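# Shift the removable shelf to rack level B with bottles

## Task

Put the removable shelf into level B of the wall rack and slide it all the way in, so that every bottle is left upright on that shelf.

## Robot and tools

Robot: two arms, left_arm (on the +y side; its base is near (+0.004, +0.236, +0.020) m) and right_arm (base near (+0.025, -0.263, +0.021) m). Each ends in a sixteen-motor hand with index, middle and ring fingers and a thumb: the right arm has a right hand, the left arm its mirror image. A floor post stands behind the arms and a camera stand sits between them, just behind the bases.

Frames: the scene frame has its origin at table-top height, midway between the nominal bases, with +z up and +x out over the table. Reported end_effector_position (m) and end_effector_quat_wxyz are in this frame. Each hand point sits in front of the palm near the index/middle knuckles. Its own axes: +z runs along straight fingers toward the tips, +y points out of the palm face, +x crosses the palm away from the thumb on the right hand but toward the thumb on the left hand. Pose offsets are expressed in these hand axes of each arm's current Hand target, not in the scene frame. A mast on the palm side of the wrist can strike objects.

Row layout (shared by execute_actions and move): one flat list of 48 numbers, each in [-1, 1], always covering both arms. Positions 1-6: left_arm dx, dy, dz, rx, ry, rz; 7-22: the left hand's sixteen motor goals; 23: left current_limit; 24: left speed; 25-30: right_arm dx..rz; 31-46: right hand motors; 47: right current_limit; 48: right speed. Pose numbers are offsets, not poses: 1.0 equals 0.6 m of travel or 180 degrees, and rx, ry, rz form a single rotation vector. Offsets count from the Hand target as it stood when the action or move began, so every row of one action is measured from that same start, and sending an offset again moves the arm further. Six zeros ask nothing new of that arm. Commanded rotation is clipped to within 40 degrees of the measured orientation.

Hand motor order, inside each arm's 16: index_mcp, index_abd, index_pip, index_dip, middle_mcp, middle_abd, middle_pip, middle_dip, ring_mcp, ring_abd, ring_pip, ring_dip, thumb_cmc, thumb_axl, thumb_mcp, thumb_ipl. These are absolute goal angles scaled between each hinge's stops, not offsets; 0 is itself a goal. Values that leave a joint straight: _mcp +0.75, _abd 0.00, _pip +0.58, _dip +0.70, thumb_cmc +0.71, thumb_axl +0.68, thumb_mcp +0.23, thumb_ipl +0.17. Going toward -1 curls fingers toward the palm, swings _abd away from the thumb, and brings the thumb round in front of the palm. To keep a hand unchanged, copy back its hand_goal, hand_current_limit and hand_speed. current_limit maps -1..+1 to 0..550 mA (start +0.4); speed sets the motor rate as (speed+1)/2 of 8.5 rad/s (start -0.6). Any motor held at 495 mA or above for 5 s shuts down for 10 s and drops its grip, so do not squeeze at full current for long.

Tools:
- execute_actions(actions, cameras): actions is a list of actions; each action has 1 to 15 rows, one per 1/30 s step, and the last row repeats until step 15. Images come back only for an empty list or when cameras is given (names or ["all"]).
- move(target, speed, blend, blocking, cameras): target is one 48-number row or a list of up to 15 rows, all offsets taken from the same starting Hand targets. speed is the path top speed in m/s (0.002 to 4.3, default 0.25; rotation up to twice that in rad/s). blend is a corner radius in m (0 means stop at each target). The whole path is capped at 10 s. It does not avoid obstacles, and a hand can lag or overshoot. The result adds a move: line giving the ending (done, off_target, moving, held, fault) and any limits (paced = pose clipped, held = steps withheld).
- wait(seconds): 0 to 3600; lets a running move continue.
- stop(): brakes a running move.
- zoom_image(camera, region): region [x0, y0, x1, y1] in pixels of that camera's latest image, no more than 504 by 504.
- read_manual(section): licence texts only.
- finished_scene(): ends the scene for good.

Cameras: cam_head_left, cam_head_right, cam_high (896x504), cam_left_wrist, cam_right_wrist (672x504, fisheye).

Results: Hand target is the last commanded pose after clipping, and it is the base for the next offsets. The hand may rest a few cm short of it because of friction, load or elbow sag (the hand sits lower while carrying); if so, command the missing distance again or aim higher. hand_goal, hand_measured, hand_current_ma and hand_state (moving, goal, blocked, overload) are listed per motor in the order above. Lines may also show joint torques, motor temperatures, and FAULT, MOTOR HOT or HAND FAULT warnings; after a HAND FAULT, later calls in the same reply are skipped.

Cautions: never let anything leave the table, and do not drop the shelf or the bottles, not even slightly. Avoid fast contacts, hard pushes against the rack or post, and any collision between the two hands or arms, which can fail the scene. Release parts only once they are still. Long holds or stretched-out arms heat motors; at 100 °C the arm goes limp for 30 to 60 s. To stop pressing on something, command back past the hand point. Thinking time lets the scene keep running.

Each tool is called by a JSON object that holds its "op" and its "data".

## Session

{"op": "execute_actions", "data": {"actions": []}}

Scene clock: 0.00 s.
left_arm: end_effector_position=(+0.6773, +0.3456, +0.1830) hand_goal=(+0.754, +0.000, +0.576, +0.696, +0.754, +0.000, +0.576, +0.696, +0.754, +0.000, +0.576, +0.696, +0.714, +0.678, +0.226, +0.168) hand_measured=(+0.7535, +0.0007, +0.5770, +0.6958, +0.7535, +0.0007, +0.5770, +0.6958, +0.7535, -0.0008, +0.5770, +0.6958, +0.7142, +0.6777, +0.2262, +0.1681) hand_current_ma=(-13, +15, +5, +6, -13, -13, +6, -8, -9, -2, +25, -8, -8, -5, -9, +5) hand_state=(goal, goal, goal, goal, goal, goal, goal, goal, goal, goal, goal, goal, goal, goal, goal, goal) hand_current_limit=0.40 hand_speed=-0.60 end_effector_quat_wxyz=(+0.509, +0.777, +0.365, -0.062) | right_arm: end_effector_position=(+0.2223, -0.0074, +0.2372) hand_goal=(+0.754, +0.000, +0.576, +0.696, +0.754, +0.000, +0.576, +0.696, +0.754, +0.000, +0.576, +0.696, +0.714, +0.678, +0.226, +0.168) hand_measured=(+0.7535, -0.0008, +0.5770, +0.6958, +0.7535, +0.0007, +0.5770, +0.6958, +0.7535, -0.0008, +0.5770, +0.6958, +0.7142, +0.6777, +0.2262, +0.1681) hand_current_ma=(+5, +7, +3, -1, +2, +7, -8, +4, -6, +5, -2, -5, +4, -3, -3, -6) hand_state=(goal, goal, goal, goal, goal, goal, goal, goal, goal, goal, goal, goal, goal, goal, goal, goal) hand_current_limit=0.40 hand_speed=-0.60 end_effector_quat_wxyz=(+0.075, +0.002, +0.989, +0.128)
Joint positions: left_arm=[0.474 2.127 1.718 -1.385 1.063 1.265] | right_arm=[0.707 0.766 0.73 -1.251 -0.093 -0.835]
Joint velocities: within noise
Joint torques (N m): no reading
Motor temperatures (°C): left_arm=[29 32 30 31 29 30] | right_arm=[33 28 34 28 37 28]
Heat: left arm: hottest shoulder 32 °C; right arm: hottest wrist yaw 37 °C.
Hand target: left_arm +0.6818, +0.3477, +0.1990; +0.509, +0.781, +0.358, -0.047 | right_arm +0.2272, -0.0031, +0.2524; +0.087, +0.002, +0.987, +0.138

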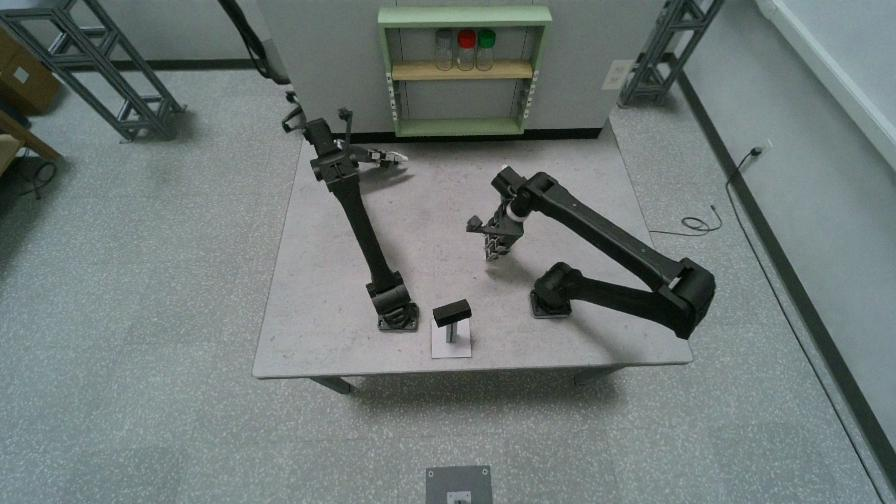

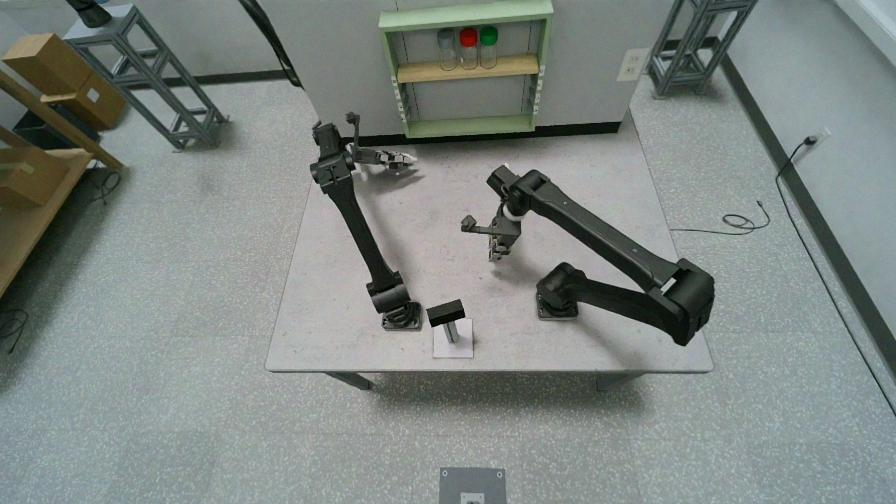

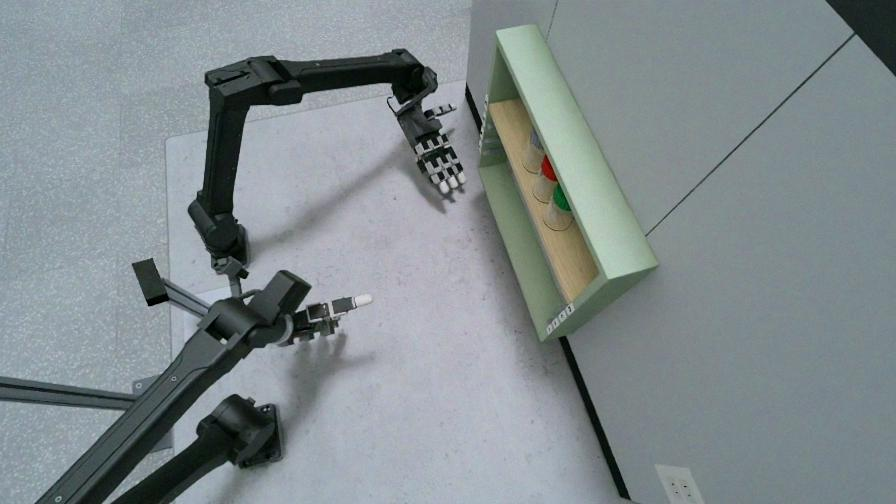

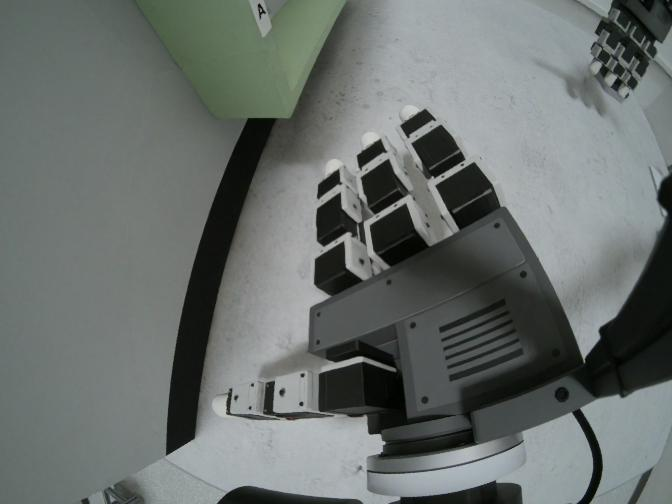

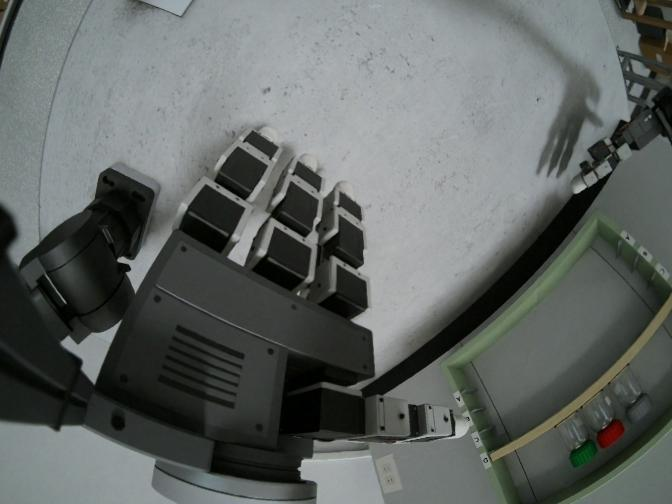

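{"op": "zoom_image", "data": {"camera": "cam_head_left", "region": [360, 0, 580, 150]}}

{"op": "zoom_image", "data": {"camera": "cam_head_right", "region": [360, 0, 580, 150]}}

{"op": "zoom_image", "data": {"camera": "cam_high", "region": [450, 10, 670, 350]}}

{"op": "zoom_image", "data": {"camera": "cam_right_wrist", "region": [420, 200, 672, 504]}}

Scaled by 2.291.

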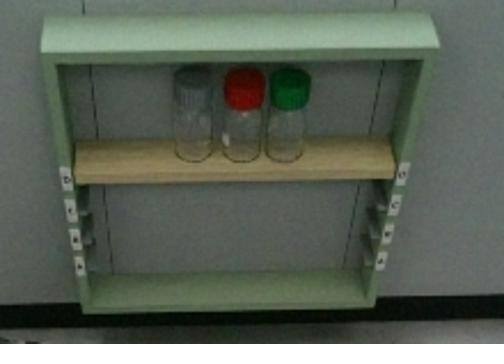

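Scaled by 2.291.

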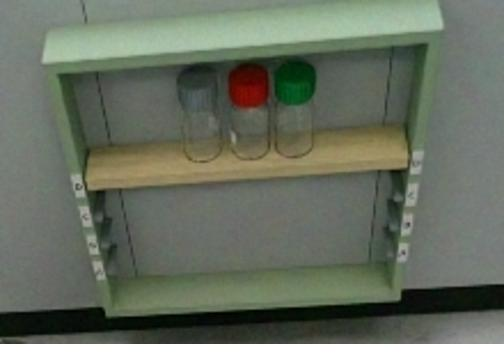

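Scaled by 1.482.

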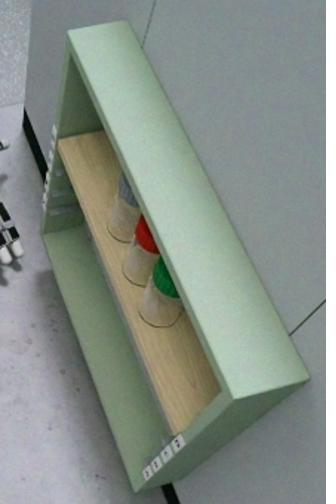

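Scaled by 1.658 from the camera's image (finer frame: 960x720).

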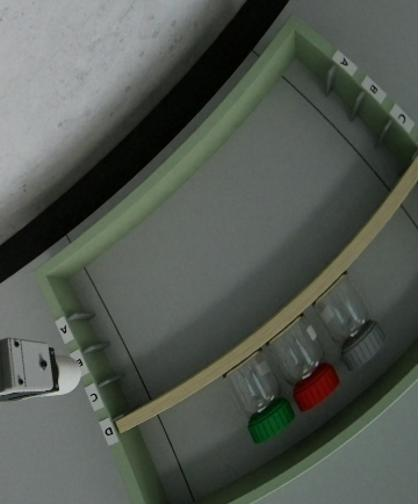

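{"op": "zoom_image", "data": {"camera": "cam_head_left", "region": [370, 0, 470, 80]}}

{"op": "zoom_image", "data": {"camera": "cam_head_left", "region": [370, 60, 470, 145]}}

{"op": "zoom_image", "data": {"camera": "cam_high", "region": [470, 80, 600, 200]}}

{"op": "zoom_image", "data": {"camera": "cam_high", "region": [520, 220, 670, 350]}}

{"op": "zoom_image", "data": {"camera": "cam_right_wrist", "region": [430, 340, 560, 490]}}

{"op": "zoom_image", "data": {"camera": "cam_right_wrist", "region": [560, 200, 672, 400]}}

Scaled by 5.040.

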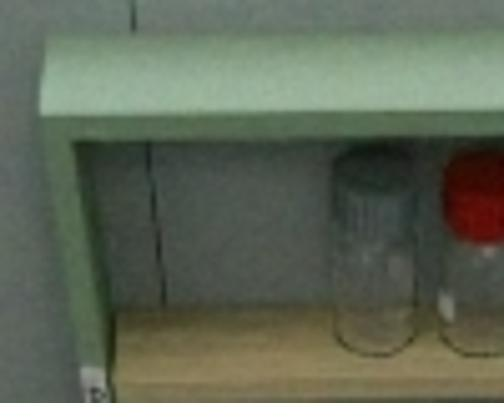

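Scaled by 5.040.

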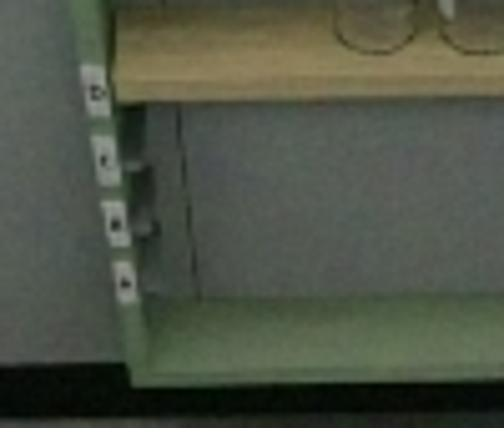

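Scaled by 3.877.

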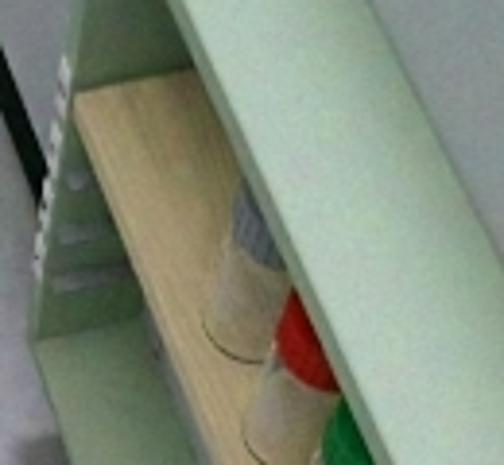

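Scaled by 3.360.

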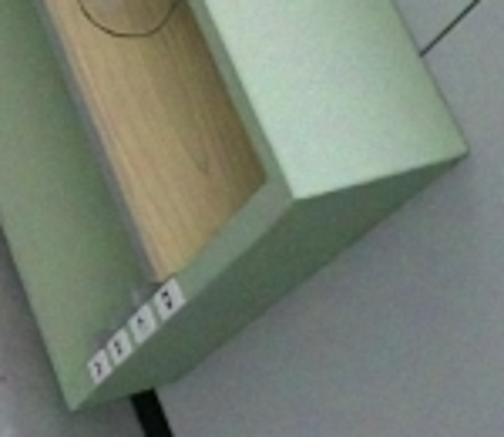

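Scaled by 3.360 from the camera's image (finer frame: 960x720).

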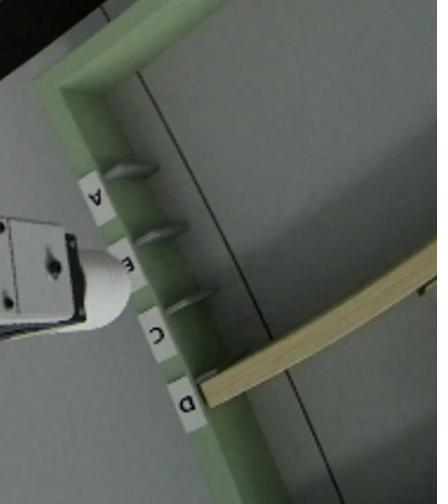

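Scaled by 2.520 from the camera's image (finer frame: 960x720).

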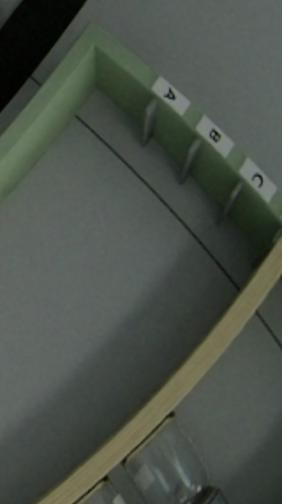

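{"op": "move", "data": {"target": [[-0.487,0.006,-0.105,0,0,0,0.754,0,0.576,0.696,0.754,0,0.576,0.696,0.754,0,0.576,0.696,0.714,0.678,0.226,0.168,0.7,-0.6,-0.2,-0.11,-0.11,0,0,0,0.754,0,0.576,0.696,0.754,0,0.576,0.696,0.754,0,0.576,0.696,0.714,0.678,0.226,0.168,0.7,-0.6],[-0.604,0.081,0.035,-0.231,0.334,0.045,0.754,0,0.576,0.696,0.754,0,0.576,0.696,0.754,0,0.576,0.696,0.714,0.678,0.226,0.168,0.7,-0.6,-0.412,-0.229,-0.225,-0.281,-0.381,0.344,0.754,0,0.576,0.696,0.754,0,0.576,0.696,0.754,0,0.576,0.696,0.714,0.678,0.226,0.168,0.7,-0.6]], "blend": 0.03, "speed": 0.25, "cameras": ["all"]}}

Scene clock: 33.03 s.
left_arm: end_effector_position=(+0.4506, +0.1389, +0.3756) hand_goal=(+0.754, +0.000, +0.576, +0.696, +0.754, +0.000, +0.576, +0.696, +0.754, +0.000, +0.576, +0.696, +0.714, +0.678, +0.226, +0.168) hand_measured=(+0.7800, -0.0008, +0.5770, +0.6958, +0.7800, -0.0037, +0.5770, +0.6958, +0.7800, -0.0008, +0.5770, +0.6958, +0.7381, +0.6767, +0.2262, +0.1672) hand_current_ma=(-4, +11, +4, +2, -12, -7, +2, +5, -7, +8, +21, +4, -4, +0, -9, -1) hand_state=(blocked, goal, goal, goal, blocked, goal, goal, goal, blocked, goal, goal, goal, blocked, goal, goal, goal) hand_current_limit=0.70 hand_speed=-0.60 end_effector_quat_wxyz=(+0.491, +0.506, +0.509, +0.494) | right_arm: end_effector_position=(+0.4488, -0.1813, +0.3708) hand_goal=(+0.754, +0.000, +0.576, +0.696, +0.754, +0.000, +0.576, +0.696, +0.754, +0.000, +0.576, +0.696, +0.714, +0.678, +0.226, +0.168) hand_measured=(+0.7740, -0.0008, +0.5770, +0.6958, +0.7776, -0.0008, +0.5770, +0.6958, +0.7752, -0.0008, +0.5770, +0.6958, +0.7355, +0.6777, +0.2212, +0.1672) hand_current_ma=(+5, -3, +0, +7, +20, +7, +4, +17, +8, +1, -8, -10, +14, -5, -2, -14) hand_state=(blocked, goal, goal, goal, blocked, goal, goal, goal, blocked, goal, goal, goal, blocked, goal, goal, goal) hand_current_limit=0.70 hand_speed=-0.60 end_effector_quat_wxyz=(+0.497, +0.504, +0.513, +0.485)
Joint positions: left_arm=[-0.386 1.098 0.483 0.582 -0.424 -0.012] | right_arm=[0.387 1.008 0.414 0.557 0.4 -0.007]
Joint torques (N m): left_arm=[-1.55 -6.42 9.98 4.55 -0.18 0.11] | right_arm=[0.15 -5.07 11.36 1.76 0.21 0.09]
Heat: left arm: hottest shoulder 33 °C; right arm: hottest elbow 37 °C.
Hand target: left_arm +0.4492, +0.1342, +0.3846; +0.501, +0.500, +0.500, +0.499 | right_arm +0.4504, -0.1789, +0.3847; +0.499, +0.501, +0.500, +0.500
Off the commanded pose: left_arm 0.010 m, 2 deg | right_arm 0.014 m, 2 deg.
move: off_target (right_arm)
cam_left_wrist: T_world_to_cam=[[-0.02542, -0.74342, -0.66834, 0.33613], [-0.76214, 0.44705, -0.46828, 0.40863], [0.64691, 0.49747, -0.57796, -0.02008]] pos_world=[0.33297, 0.0772, 0.40439]
cam_right_wrist: T_world_to_cam=[[0.04698, -0.7561, 0.65277, -0.36189], [-0.71216, -0.48359, -0.50889, 0.3841], [0.70045, -0.44096, -0.56118, -0.06289]] pos_world=[0.33459, -0.11561, 0.3964]

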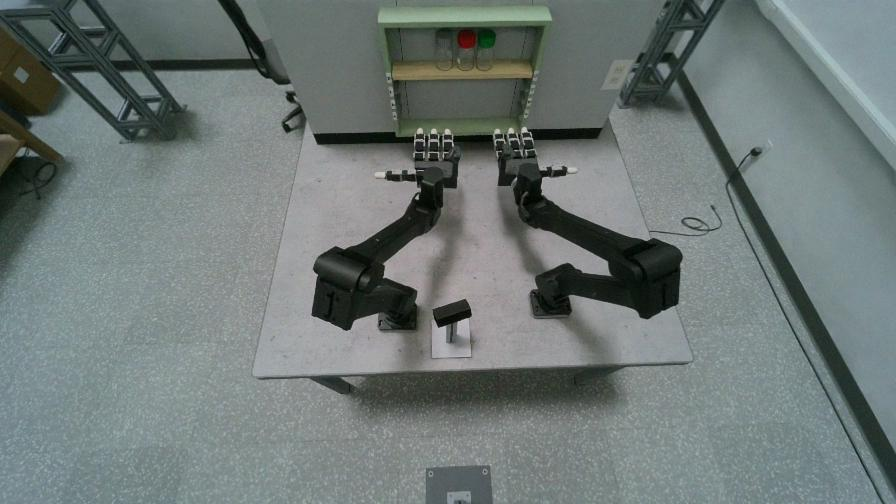

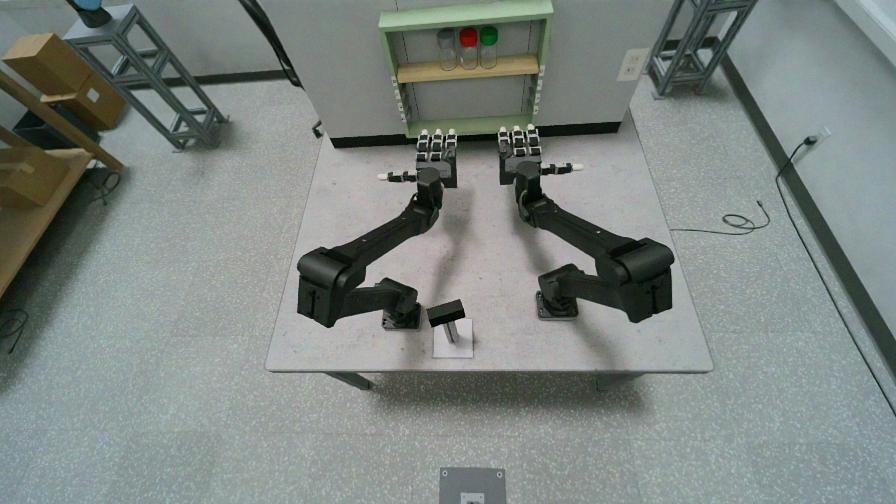

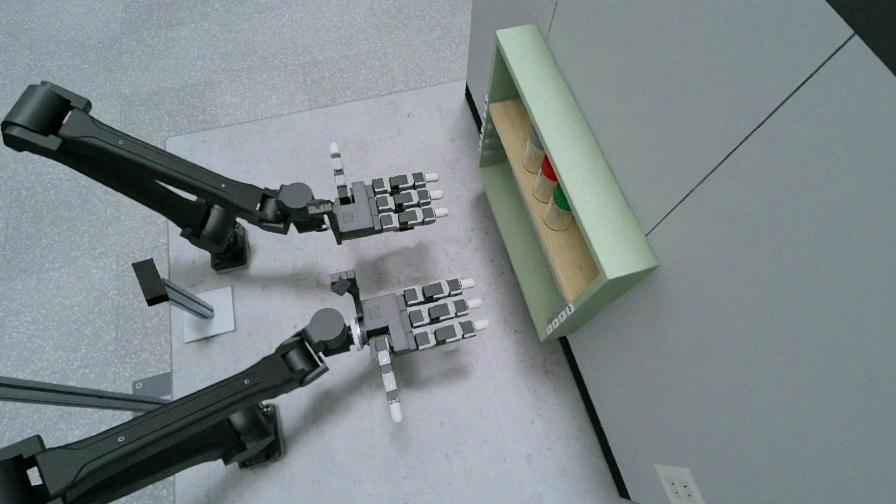

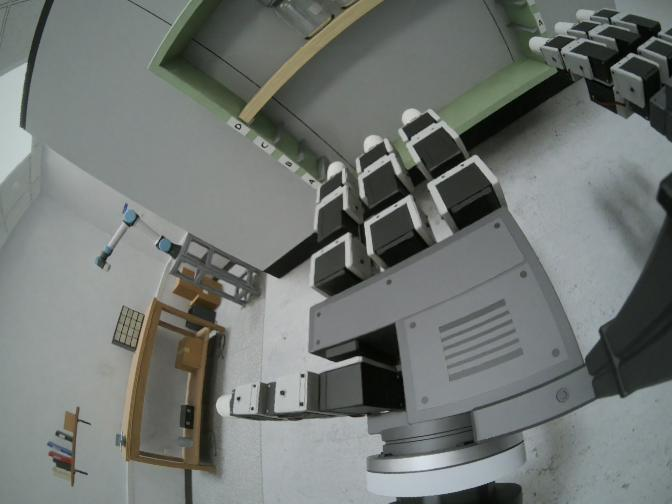

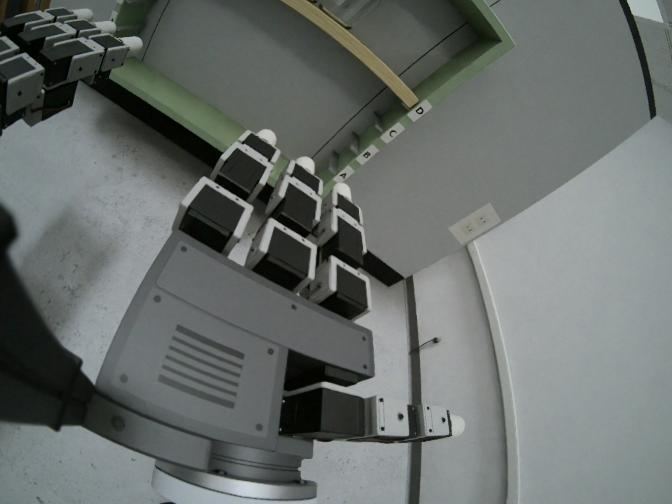

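{"op": "zoom_image", "data": {"camera": "cam_left_wrist", "region": [200, 0, 600, 250]}}

{"op": "zoom_image", "data": {"camera": "cam_left_wrist", "region": [220, 90, 340, 200]}}

{"op": "zoom_image", "data": {"camera": "cam_right_wrist", "region": [320, 60, 470, 200]}}

{"op": "zoom_image", "data": {"camera": "cam_right_wrist", "region": [220, 0, 470, 130]}}

Scaled by 1.260 from the camera's image (finer frame: 960x720).

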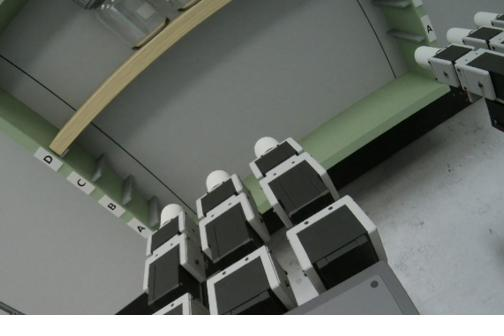

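Scaled by 4.200 from the camera's image (finer frame: 960x720).

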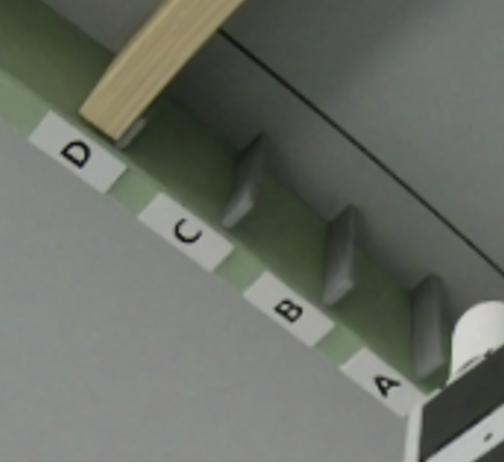

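Scaled by 3.360 from the camera's image (finer frame: 960x720).

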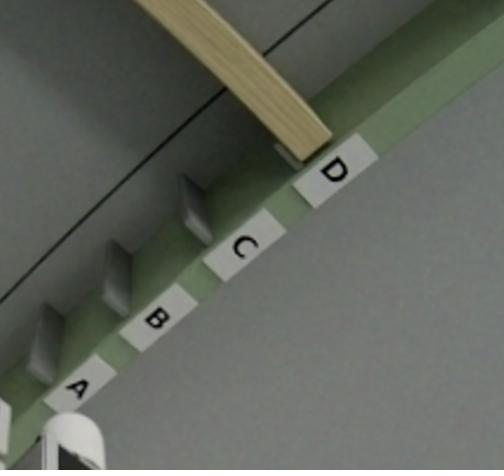

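Scaled by 2.016 from the camera's image (finer frame: 960x720).

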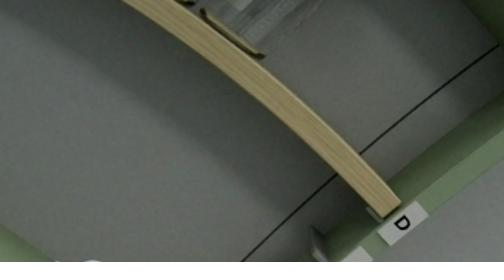

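{"op": "move", "data": {"target": [-0.015,0.0,0.185,0,0,0,0.72,0,0.576,0.696,0.72,0,0.576,0.696,0.72,0,0.576,0.696,0.714,0.678,0.226,0.168,0.75,-0.6,0.0115,0.006,0.183,0,0,0,0.72,0,0.576,0.696,0.72,0,0.576,0.696,0.72,0,0.576,0.696,0.714,0.678,0.226,0.168,0.75,-0.6], "speed": 0.15, "cameras": ["all"]}}

{"op": "zoom_image", "data": {"camera": "cam_left_wrist", "region": [150, 0, 450, 250]}}

{"op": "zoom_image", "data": {"camera": "cam_right_wrist", "region": [150, 0, 450, 250]}}

{"op": "zoom_image", "data": {"camera": "cam_head_left", "region": [380, 50, 560, 190]}}

{"op": "zoom_image", "data": {"camera": "cam_high", "region": [400, 80, 620, 350]}}

Scene clock: 36.53 s.
left_arm: end_effector_position=(+0.5506, +0.1229, +0.3522) hand_goal=(+0.720, +0.000, +0.576, +0.696, +0.720, +0.000, +0.576, +0.696, +0.720, +0.000, +0.576, +0.696, +0.714, +0.678, +0.226, +0.168) hand_measured=(+0.7788, -0.0066, +0.5770, +0.6958, +0.7800, -0.0052, +0.5770, +0.6958, +0.7800, -0.0096, +0.5757, +0.6971, +0.7393, +0.6767, +0.2262, +0.1681) hand_current_ma=(-3, +4, +32, +8, -10, -12, +11, +6, -2, +17, +3, -14, -11, -7, -19, -5) hand_state=(blocked, goal, goal, goal, blocked, goal, goal, goal, blocked, goal, goal, goal, blocked, goal, goal, goal) hand_current_limit=0.75 hand_speed=-0.60 end_effector_quat_wxyz=(+0.481, +0.523, +0.511, +0.483) | right_arm: end_effector_position=(+0.5510, -0.1713, +0.3600) hand_goal=(+0.720, +0.000, +0.576, +0.696, +0.720, +0.000, +0.576, +0.696, +0.720, +0.000, +0.576, +0.696, +0.714, +0.678, +0.226, +0.168) hand_measured=(+0.7716, +0.0007, +0.5770, +0.6971, +0.7764, +0.0007, +0.5770, +0.6958, +0.7728, +0.0007, +0.5770, +0.6958, +0.7368, +0.6777, +0.2203, +0.1672) hand_current_ma=(+31, +2, +9, +18, +61, +10, -13, -1, +40, +5, -3, -17, +10, -7, -4, -10) hand_state=(blocked, goal, goal, goal, blocked, goal, goal, goal, blocked, goal, goal, goal, blocked, goal, goal, goal) hand_current_limit=0.75 hand_speed=-0.60 end_effector_quat_wxyz=(+0.490, +0.508, +0.522, +0.479)
Joint positions: left_arm=[-0.314 1.409 0.694 0.639 -0.337 -0.01] | right_arm=[0.302 1.331 0.634 0.634 0.311 -0.006]
Joint torques (N m): left_arm=[-0.03 -10.46 13.27 4.45 -0.01 0.11] | right_arm=[-1.03 -9.17 13.04 1.89 -0.13 0.09]
Heat: left arm: hottest shoulder 33 °C; right arm: hottest elbow 37 °C.
Hand target: left_arm +0.5602, +0.1252, +0.3846; +0.501, +0.500, +0.500, +0.499 | right_arm +0.5602, -0.1721, +0.3882; +0.499, +0.501, +0.500, +0.500
Off the commanded pose: left_arm 0.034 m, 4 deg | right_arm 0.030 m, 4 deg.
move: off_target (left_arm, right_arm)
cam_left_wrist: T_world_to_cam=[[-0.06428, -0.7339, -0.67621, 0.33421], [-0.7733, 0.46494, -0.43109, 0.47186], [0.63077, 0.4952, -0.59741, -0.07434]] pos_world=[0.43326, 0.0627, 0.385]
cam_right_wrist: T_world_to_cam=[[0.0682, -0.75302, 0.65445, -0.36388], [-0.72291, -0.48938, -0.48776, 0.45354], [0.68757, -0.43984, -0.57774, -0.12289]] pos_world=[0.43718, -0.10611, 0.38837]

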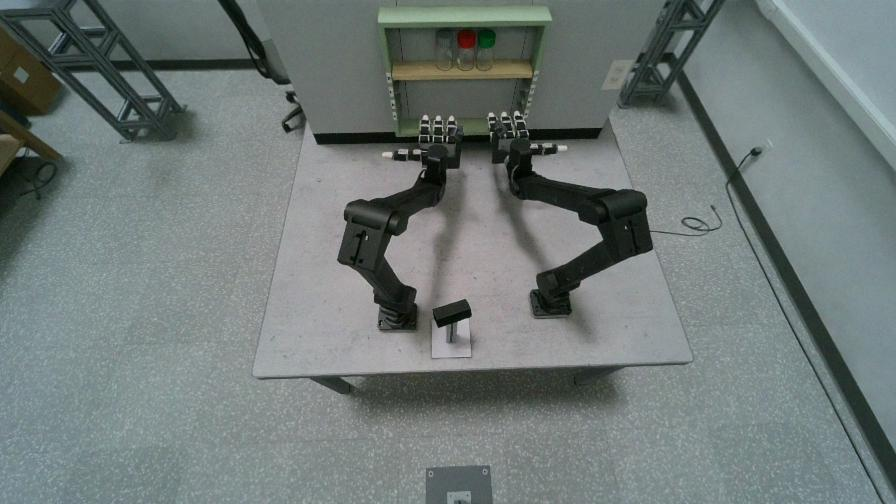

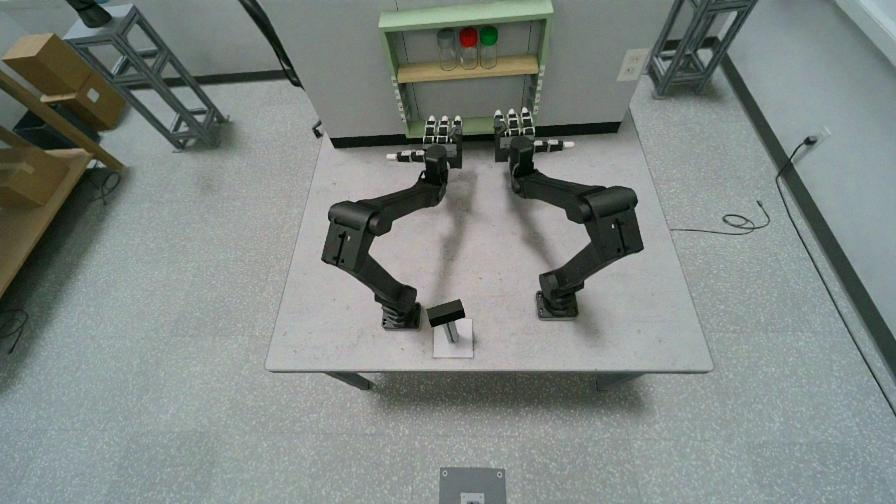

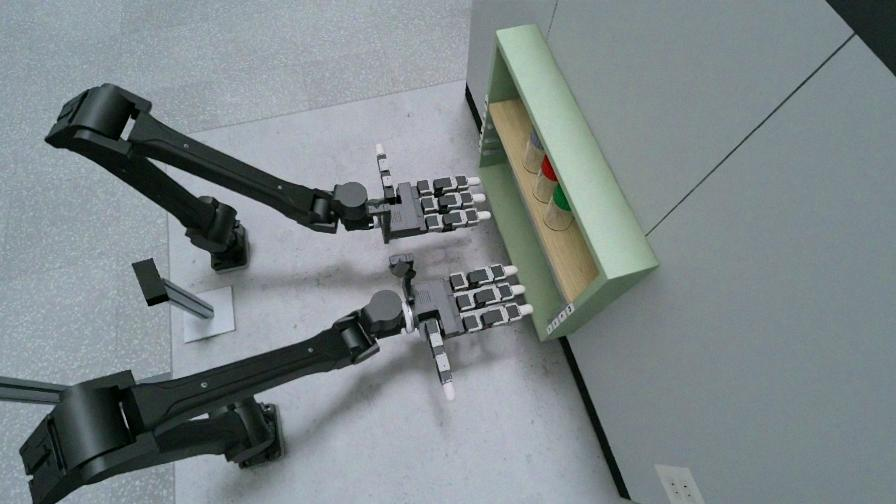

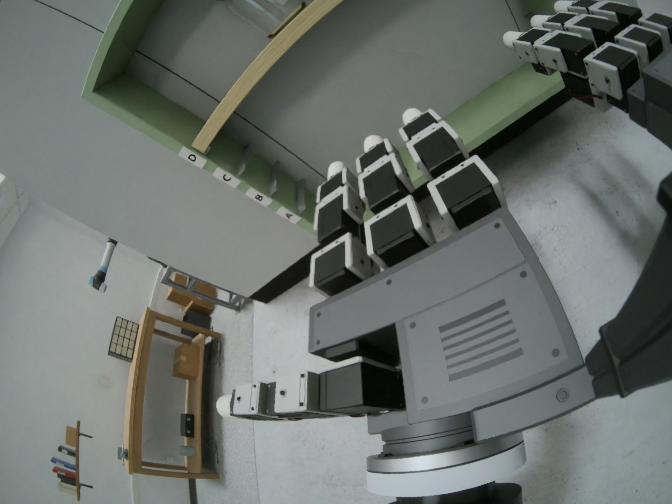

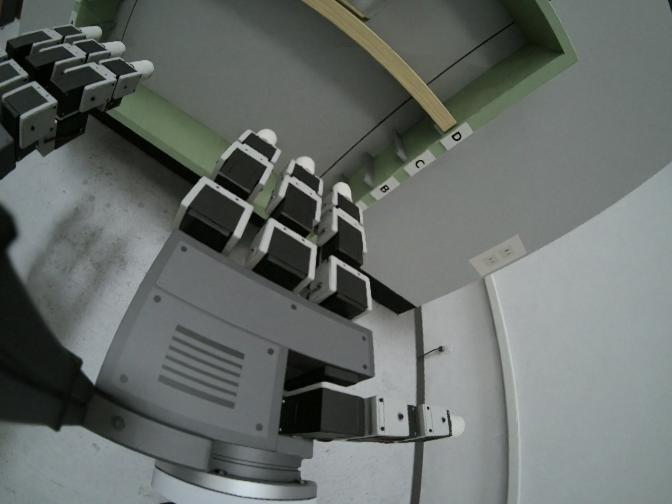

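Scaled by 1.680 from the camera's image (finer frame: 960x720).

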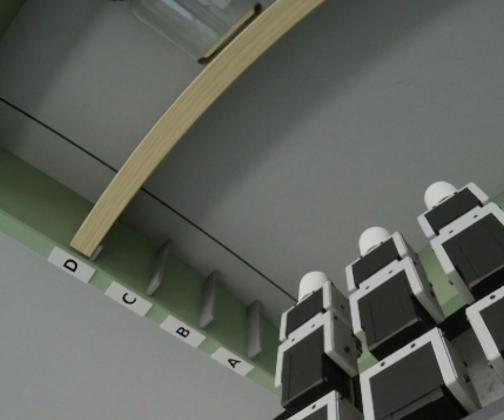

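Scaled by 1.680 from the camera's image (finer frame: 960x720).

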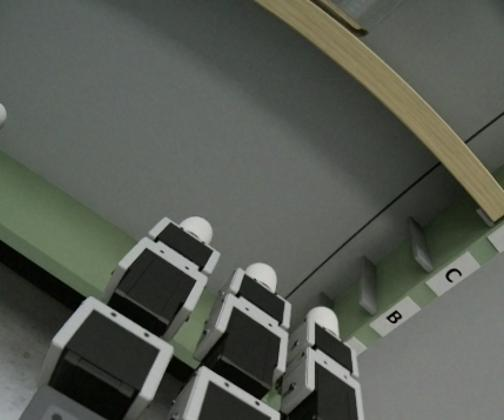

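Scaled by 2.800.

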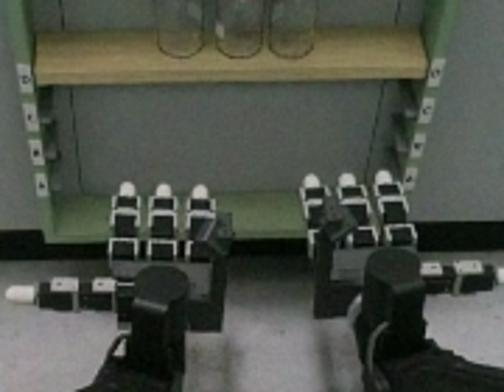

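Scaled by 1.867.

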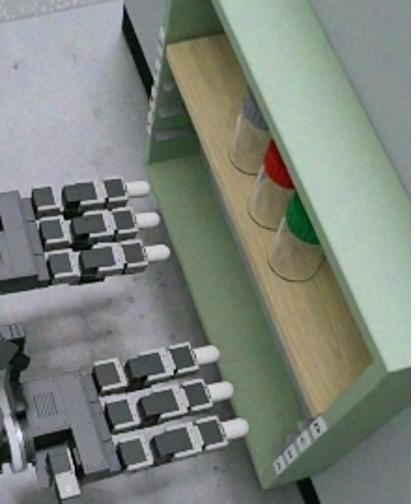

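{"op": "move", "data": {"target": [[0,0.0,-0.1,0,0,0,1,0,0.52,0.64,1,0,0.52,0.64,1,0,0.52,0.64,0.714,0.678,0.226,0.168,0.75,-0.6,0,0,-0.1,0,0,0,1,0,0.52,0.64,1,0,0.52,0.64,1,0,0.52,0.64,0.714,0.678,0.226,0.168,0.75,-0.6],[0,0.034,-0.083,-0.133,0,0,1,0,0.52,0.64,1,0,0.52,0.64,1,0,0.52,0.64,0.714,0.678,0.226,0.168,0.75,-0.6,0,0.028,-0.083,-0.133,0,0,1,0,0.52,0.64,1,0,0.52,0.64,1,0,0.52,0.64,0.714,0.678,0.226,0.168,0.75,-0.6]], "speed": 0.15, "blend": [0.01,0], "cameras": ["all"]}}

Scene clock: 44.13 s.
left_arm: end_effector_position=(+0.5063, +0.1216, +0.3840) hand_goal=(+1.000, +0.000, +0.520, +0.640, +1.000, +0.000, +0.520, +0.640, +1.000, +0.000, +0.520, +0.640, +0.714, +0.678, +0.226, +0.168) hand_measured=(+1.0000, -0.0066, +0.5487, +0.6525, +0.9995, -0.0037, +0.5436, +0.6499, +0.9995, -0.0096, +0.5410, +0.6525, +0.7393, +0.6767, +0.2302, +0.1710) hand_current_ma=(+2, -1, +5, -14, -2, -10, +9, +9, -6, +10, +1, -5, -9, -11, -4, -2) hand_state=(goal, goal, blocked, goal, goal, goal, blocked, goal, goal, goal, blocked, goal, blocked, goal, goal, goal) hand_current_limit=0.75 hand_speed=-0.60 end_effector_quat_wxyz=(+0.583, +0.410, +0.398, +0.578) | right_arm: end_effector_position=(+0.5053, -0.1714, +0.3878) hand_goal=(+1.000, +0.000, +0.520, +0.640, +1.000, +0.000, +0.520, +0.640, +1.000, +0.000, +0.520, +0.640, +0.714, +0.678, +0.226, +0.168) hand_measured=(+1.0000, +0.0007, +0.5410, +0.6474, +0.9995, +0.0007, +0.5398, +0.6474, +1.0000, +0.0007, +0.5385, +0.6474, +0.7381, +0.6777, +0.2262, +0.1738) hand_current_ma=(-2, +0, +9, +13, -2, +9, +3, +9, -8, +2, -1, -12, +12, +1, +1, -1) hand_state=(goal, goal, blocked, goal, goal, goal, goal, goal, goal, goal, goal, goal, blocked, goal, goal, goal) hand_current_limit=0.75 hand_speed=-0.60 end_effector_quat_wxyz=(+0.581, +0.398, +0.403, +0.585)
Joint positions: left_arm=[-0.314 1.599 0.65 1.322 -0.308 0.129] | right_arm=[0.304 1.542 0.58 1.345 0.286 -0.116]
Joint torques (N m): left_arm=[0.32 -11.16 10.82 4.21 0.2 0.08] | right_arm=[-0.97 -9.41 10.26 1.63 -0.34 -0.08]
Heat: left arm: hottest shoulder 33 °C; right arm: hottest elbow 37 °C.
Hand target: left_arm +0.5105, +0.1252, +0.4050; +0.593, +0.385, +0.386, +0.592 | right_arm +0.5104, -0.1719, +0.4050; +0.592, +0.386, +0.385, +0.593
Off the commanded pose: left_arm 0.022 m, 4 deg | right_arm 0.018 m, 3 deg.
move: off_target (left_arm, right_arm)
cam_left_wrist: T_world_to_cam=[[0.21249, -0.74131, -0.63663, 0.19753], [-0.52086, 0.46531, -0.71567, 0.43343], [0.82677, 0.48367, -0.28724, -0.24366]] pos_world=[0.38523, 0.0626, 0.36595]
cam_right_wrist: T_world_to_cam=[[-0.19782, -0.76988, 0.60676, -0.22903], [-0.4482, -0.47946, -0.75448, 0.40034], [0.87177, -0.4212, -0.25021, -0.29229]] pos_world=[0.38893, -0.10749, 0.36788]

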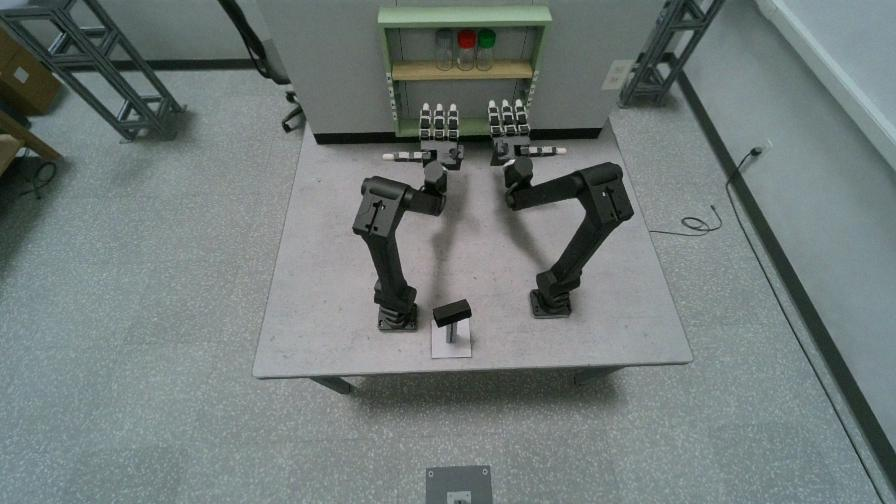

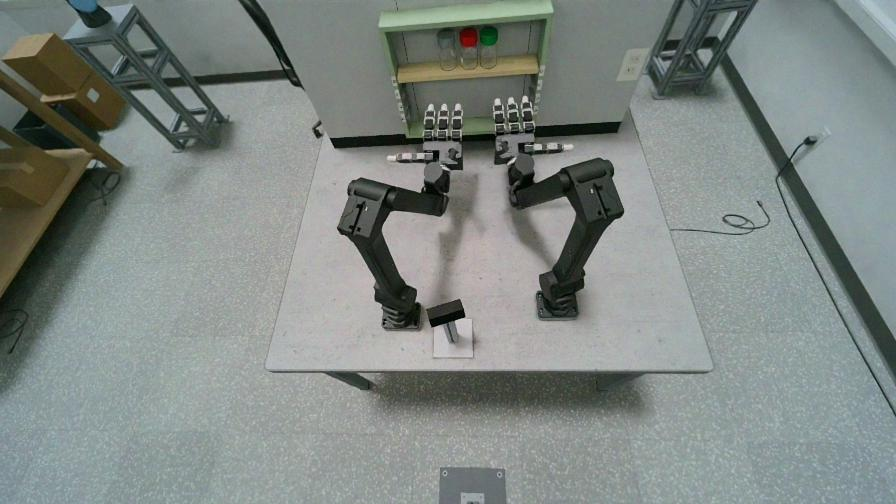

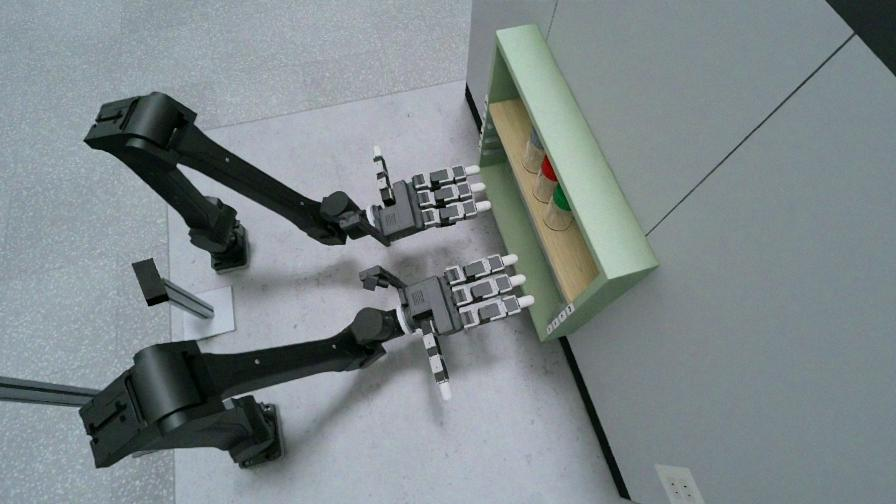

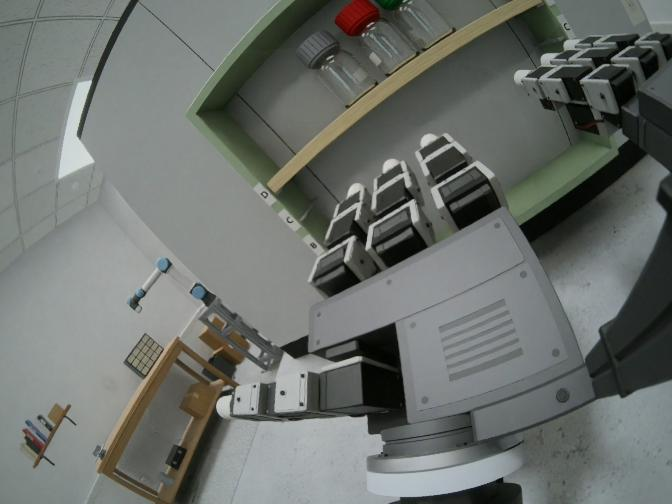

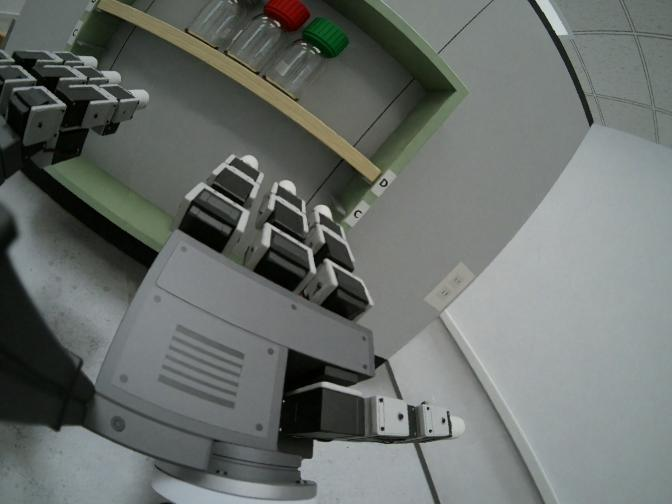

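{"op": "zoom_image", "data": {"camera": "cam_left_wrist", "region": [230, 0, 550, 260]}}

{"op": "zoom_image", "data": {"camera": "cam_right_wrist", "region": [150, 0, 480, 250]}}

{"op": "zoom_image", "data": {"camera": "cam_high", "region": [440, 80, 640, 320]}}

{"op": "zoom_image", "data": {"camera": "cam_head_left", "region": [380, 50, 560, 190]}}

Scaled by 1.575 from the camera's image (finer frame: 960x720).

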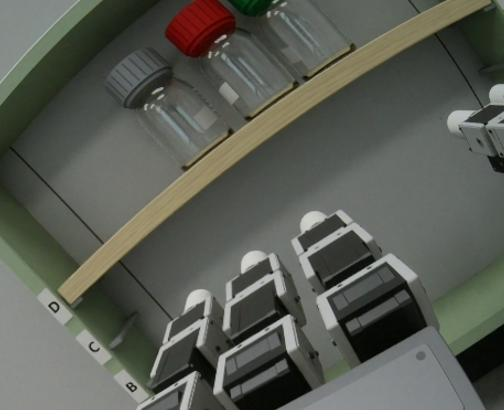

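Scaled by 1.527 from the camera's image (finer frame: 960x720).

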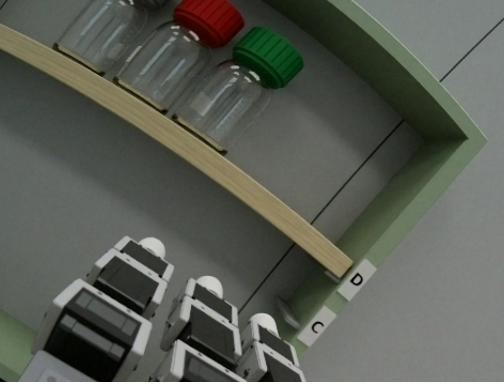

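Scaled by 2.100.

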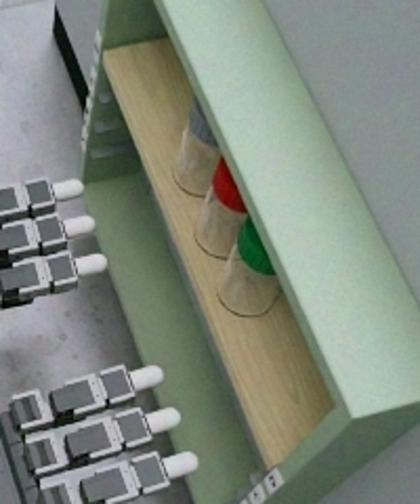

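Scaled by 2.800.

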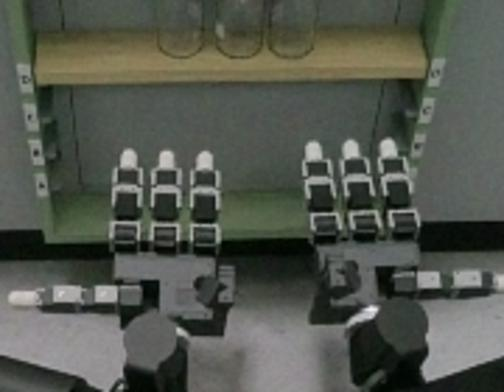

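{"op": "zoom_image", "data": {"camera": "cam_head_right", "region": [380, 50, 560, 190]}}

Scaled by 2.800.

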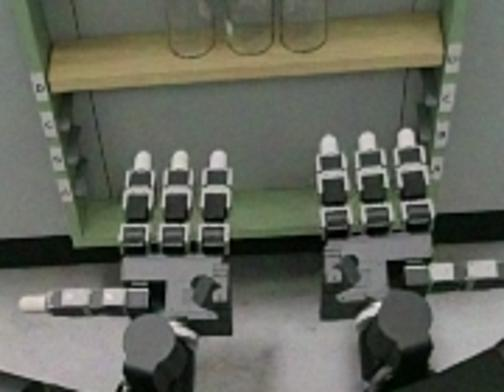

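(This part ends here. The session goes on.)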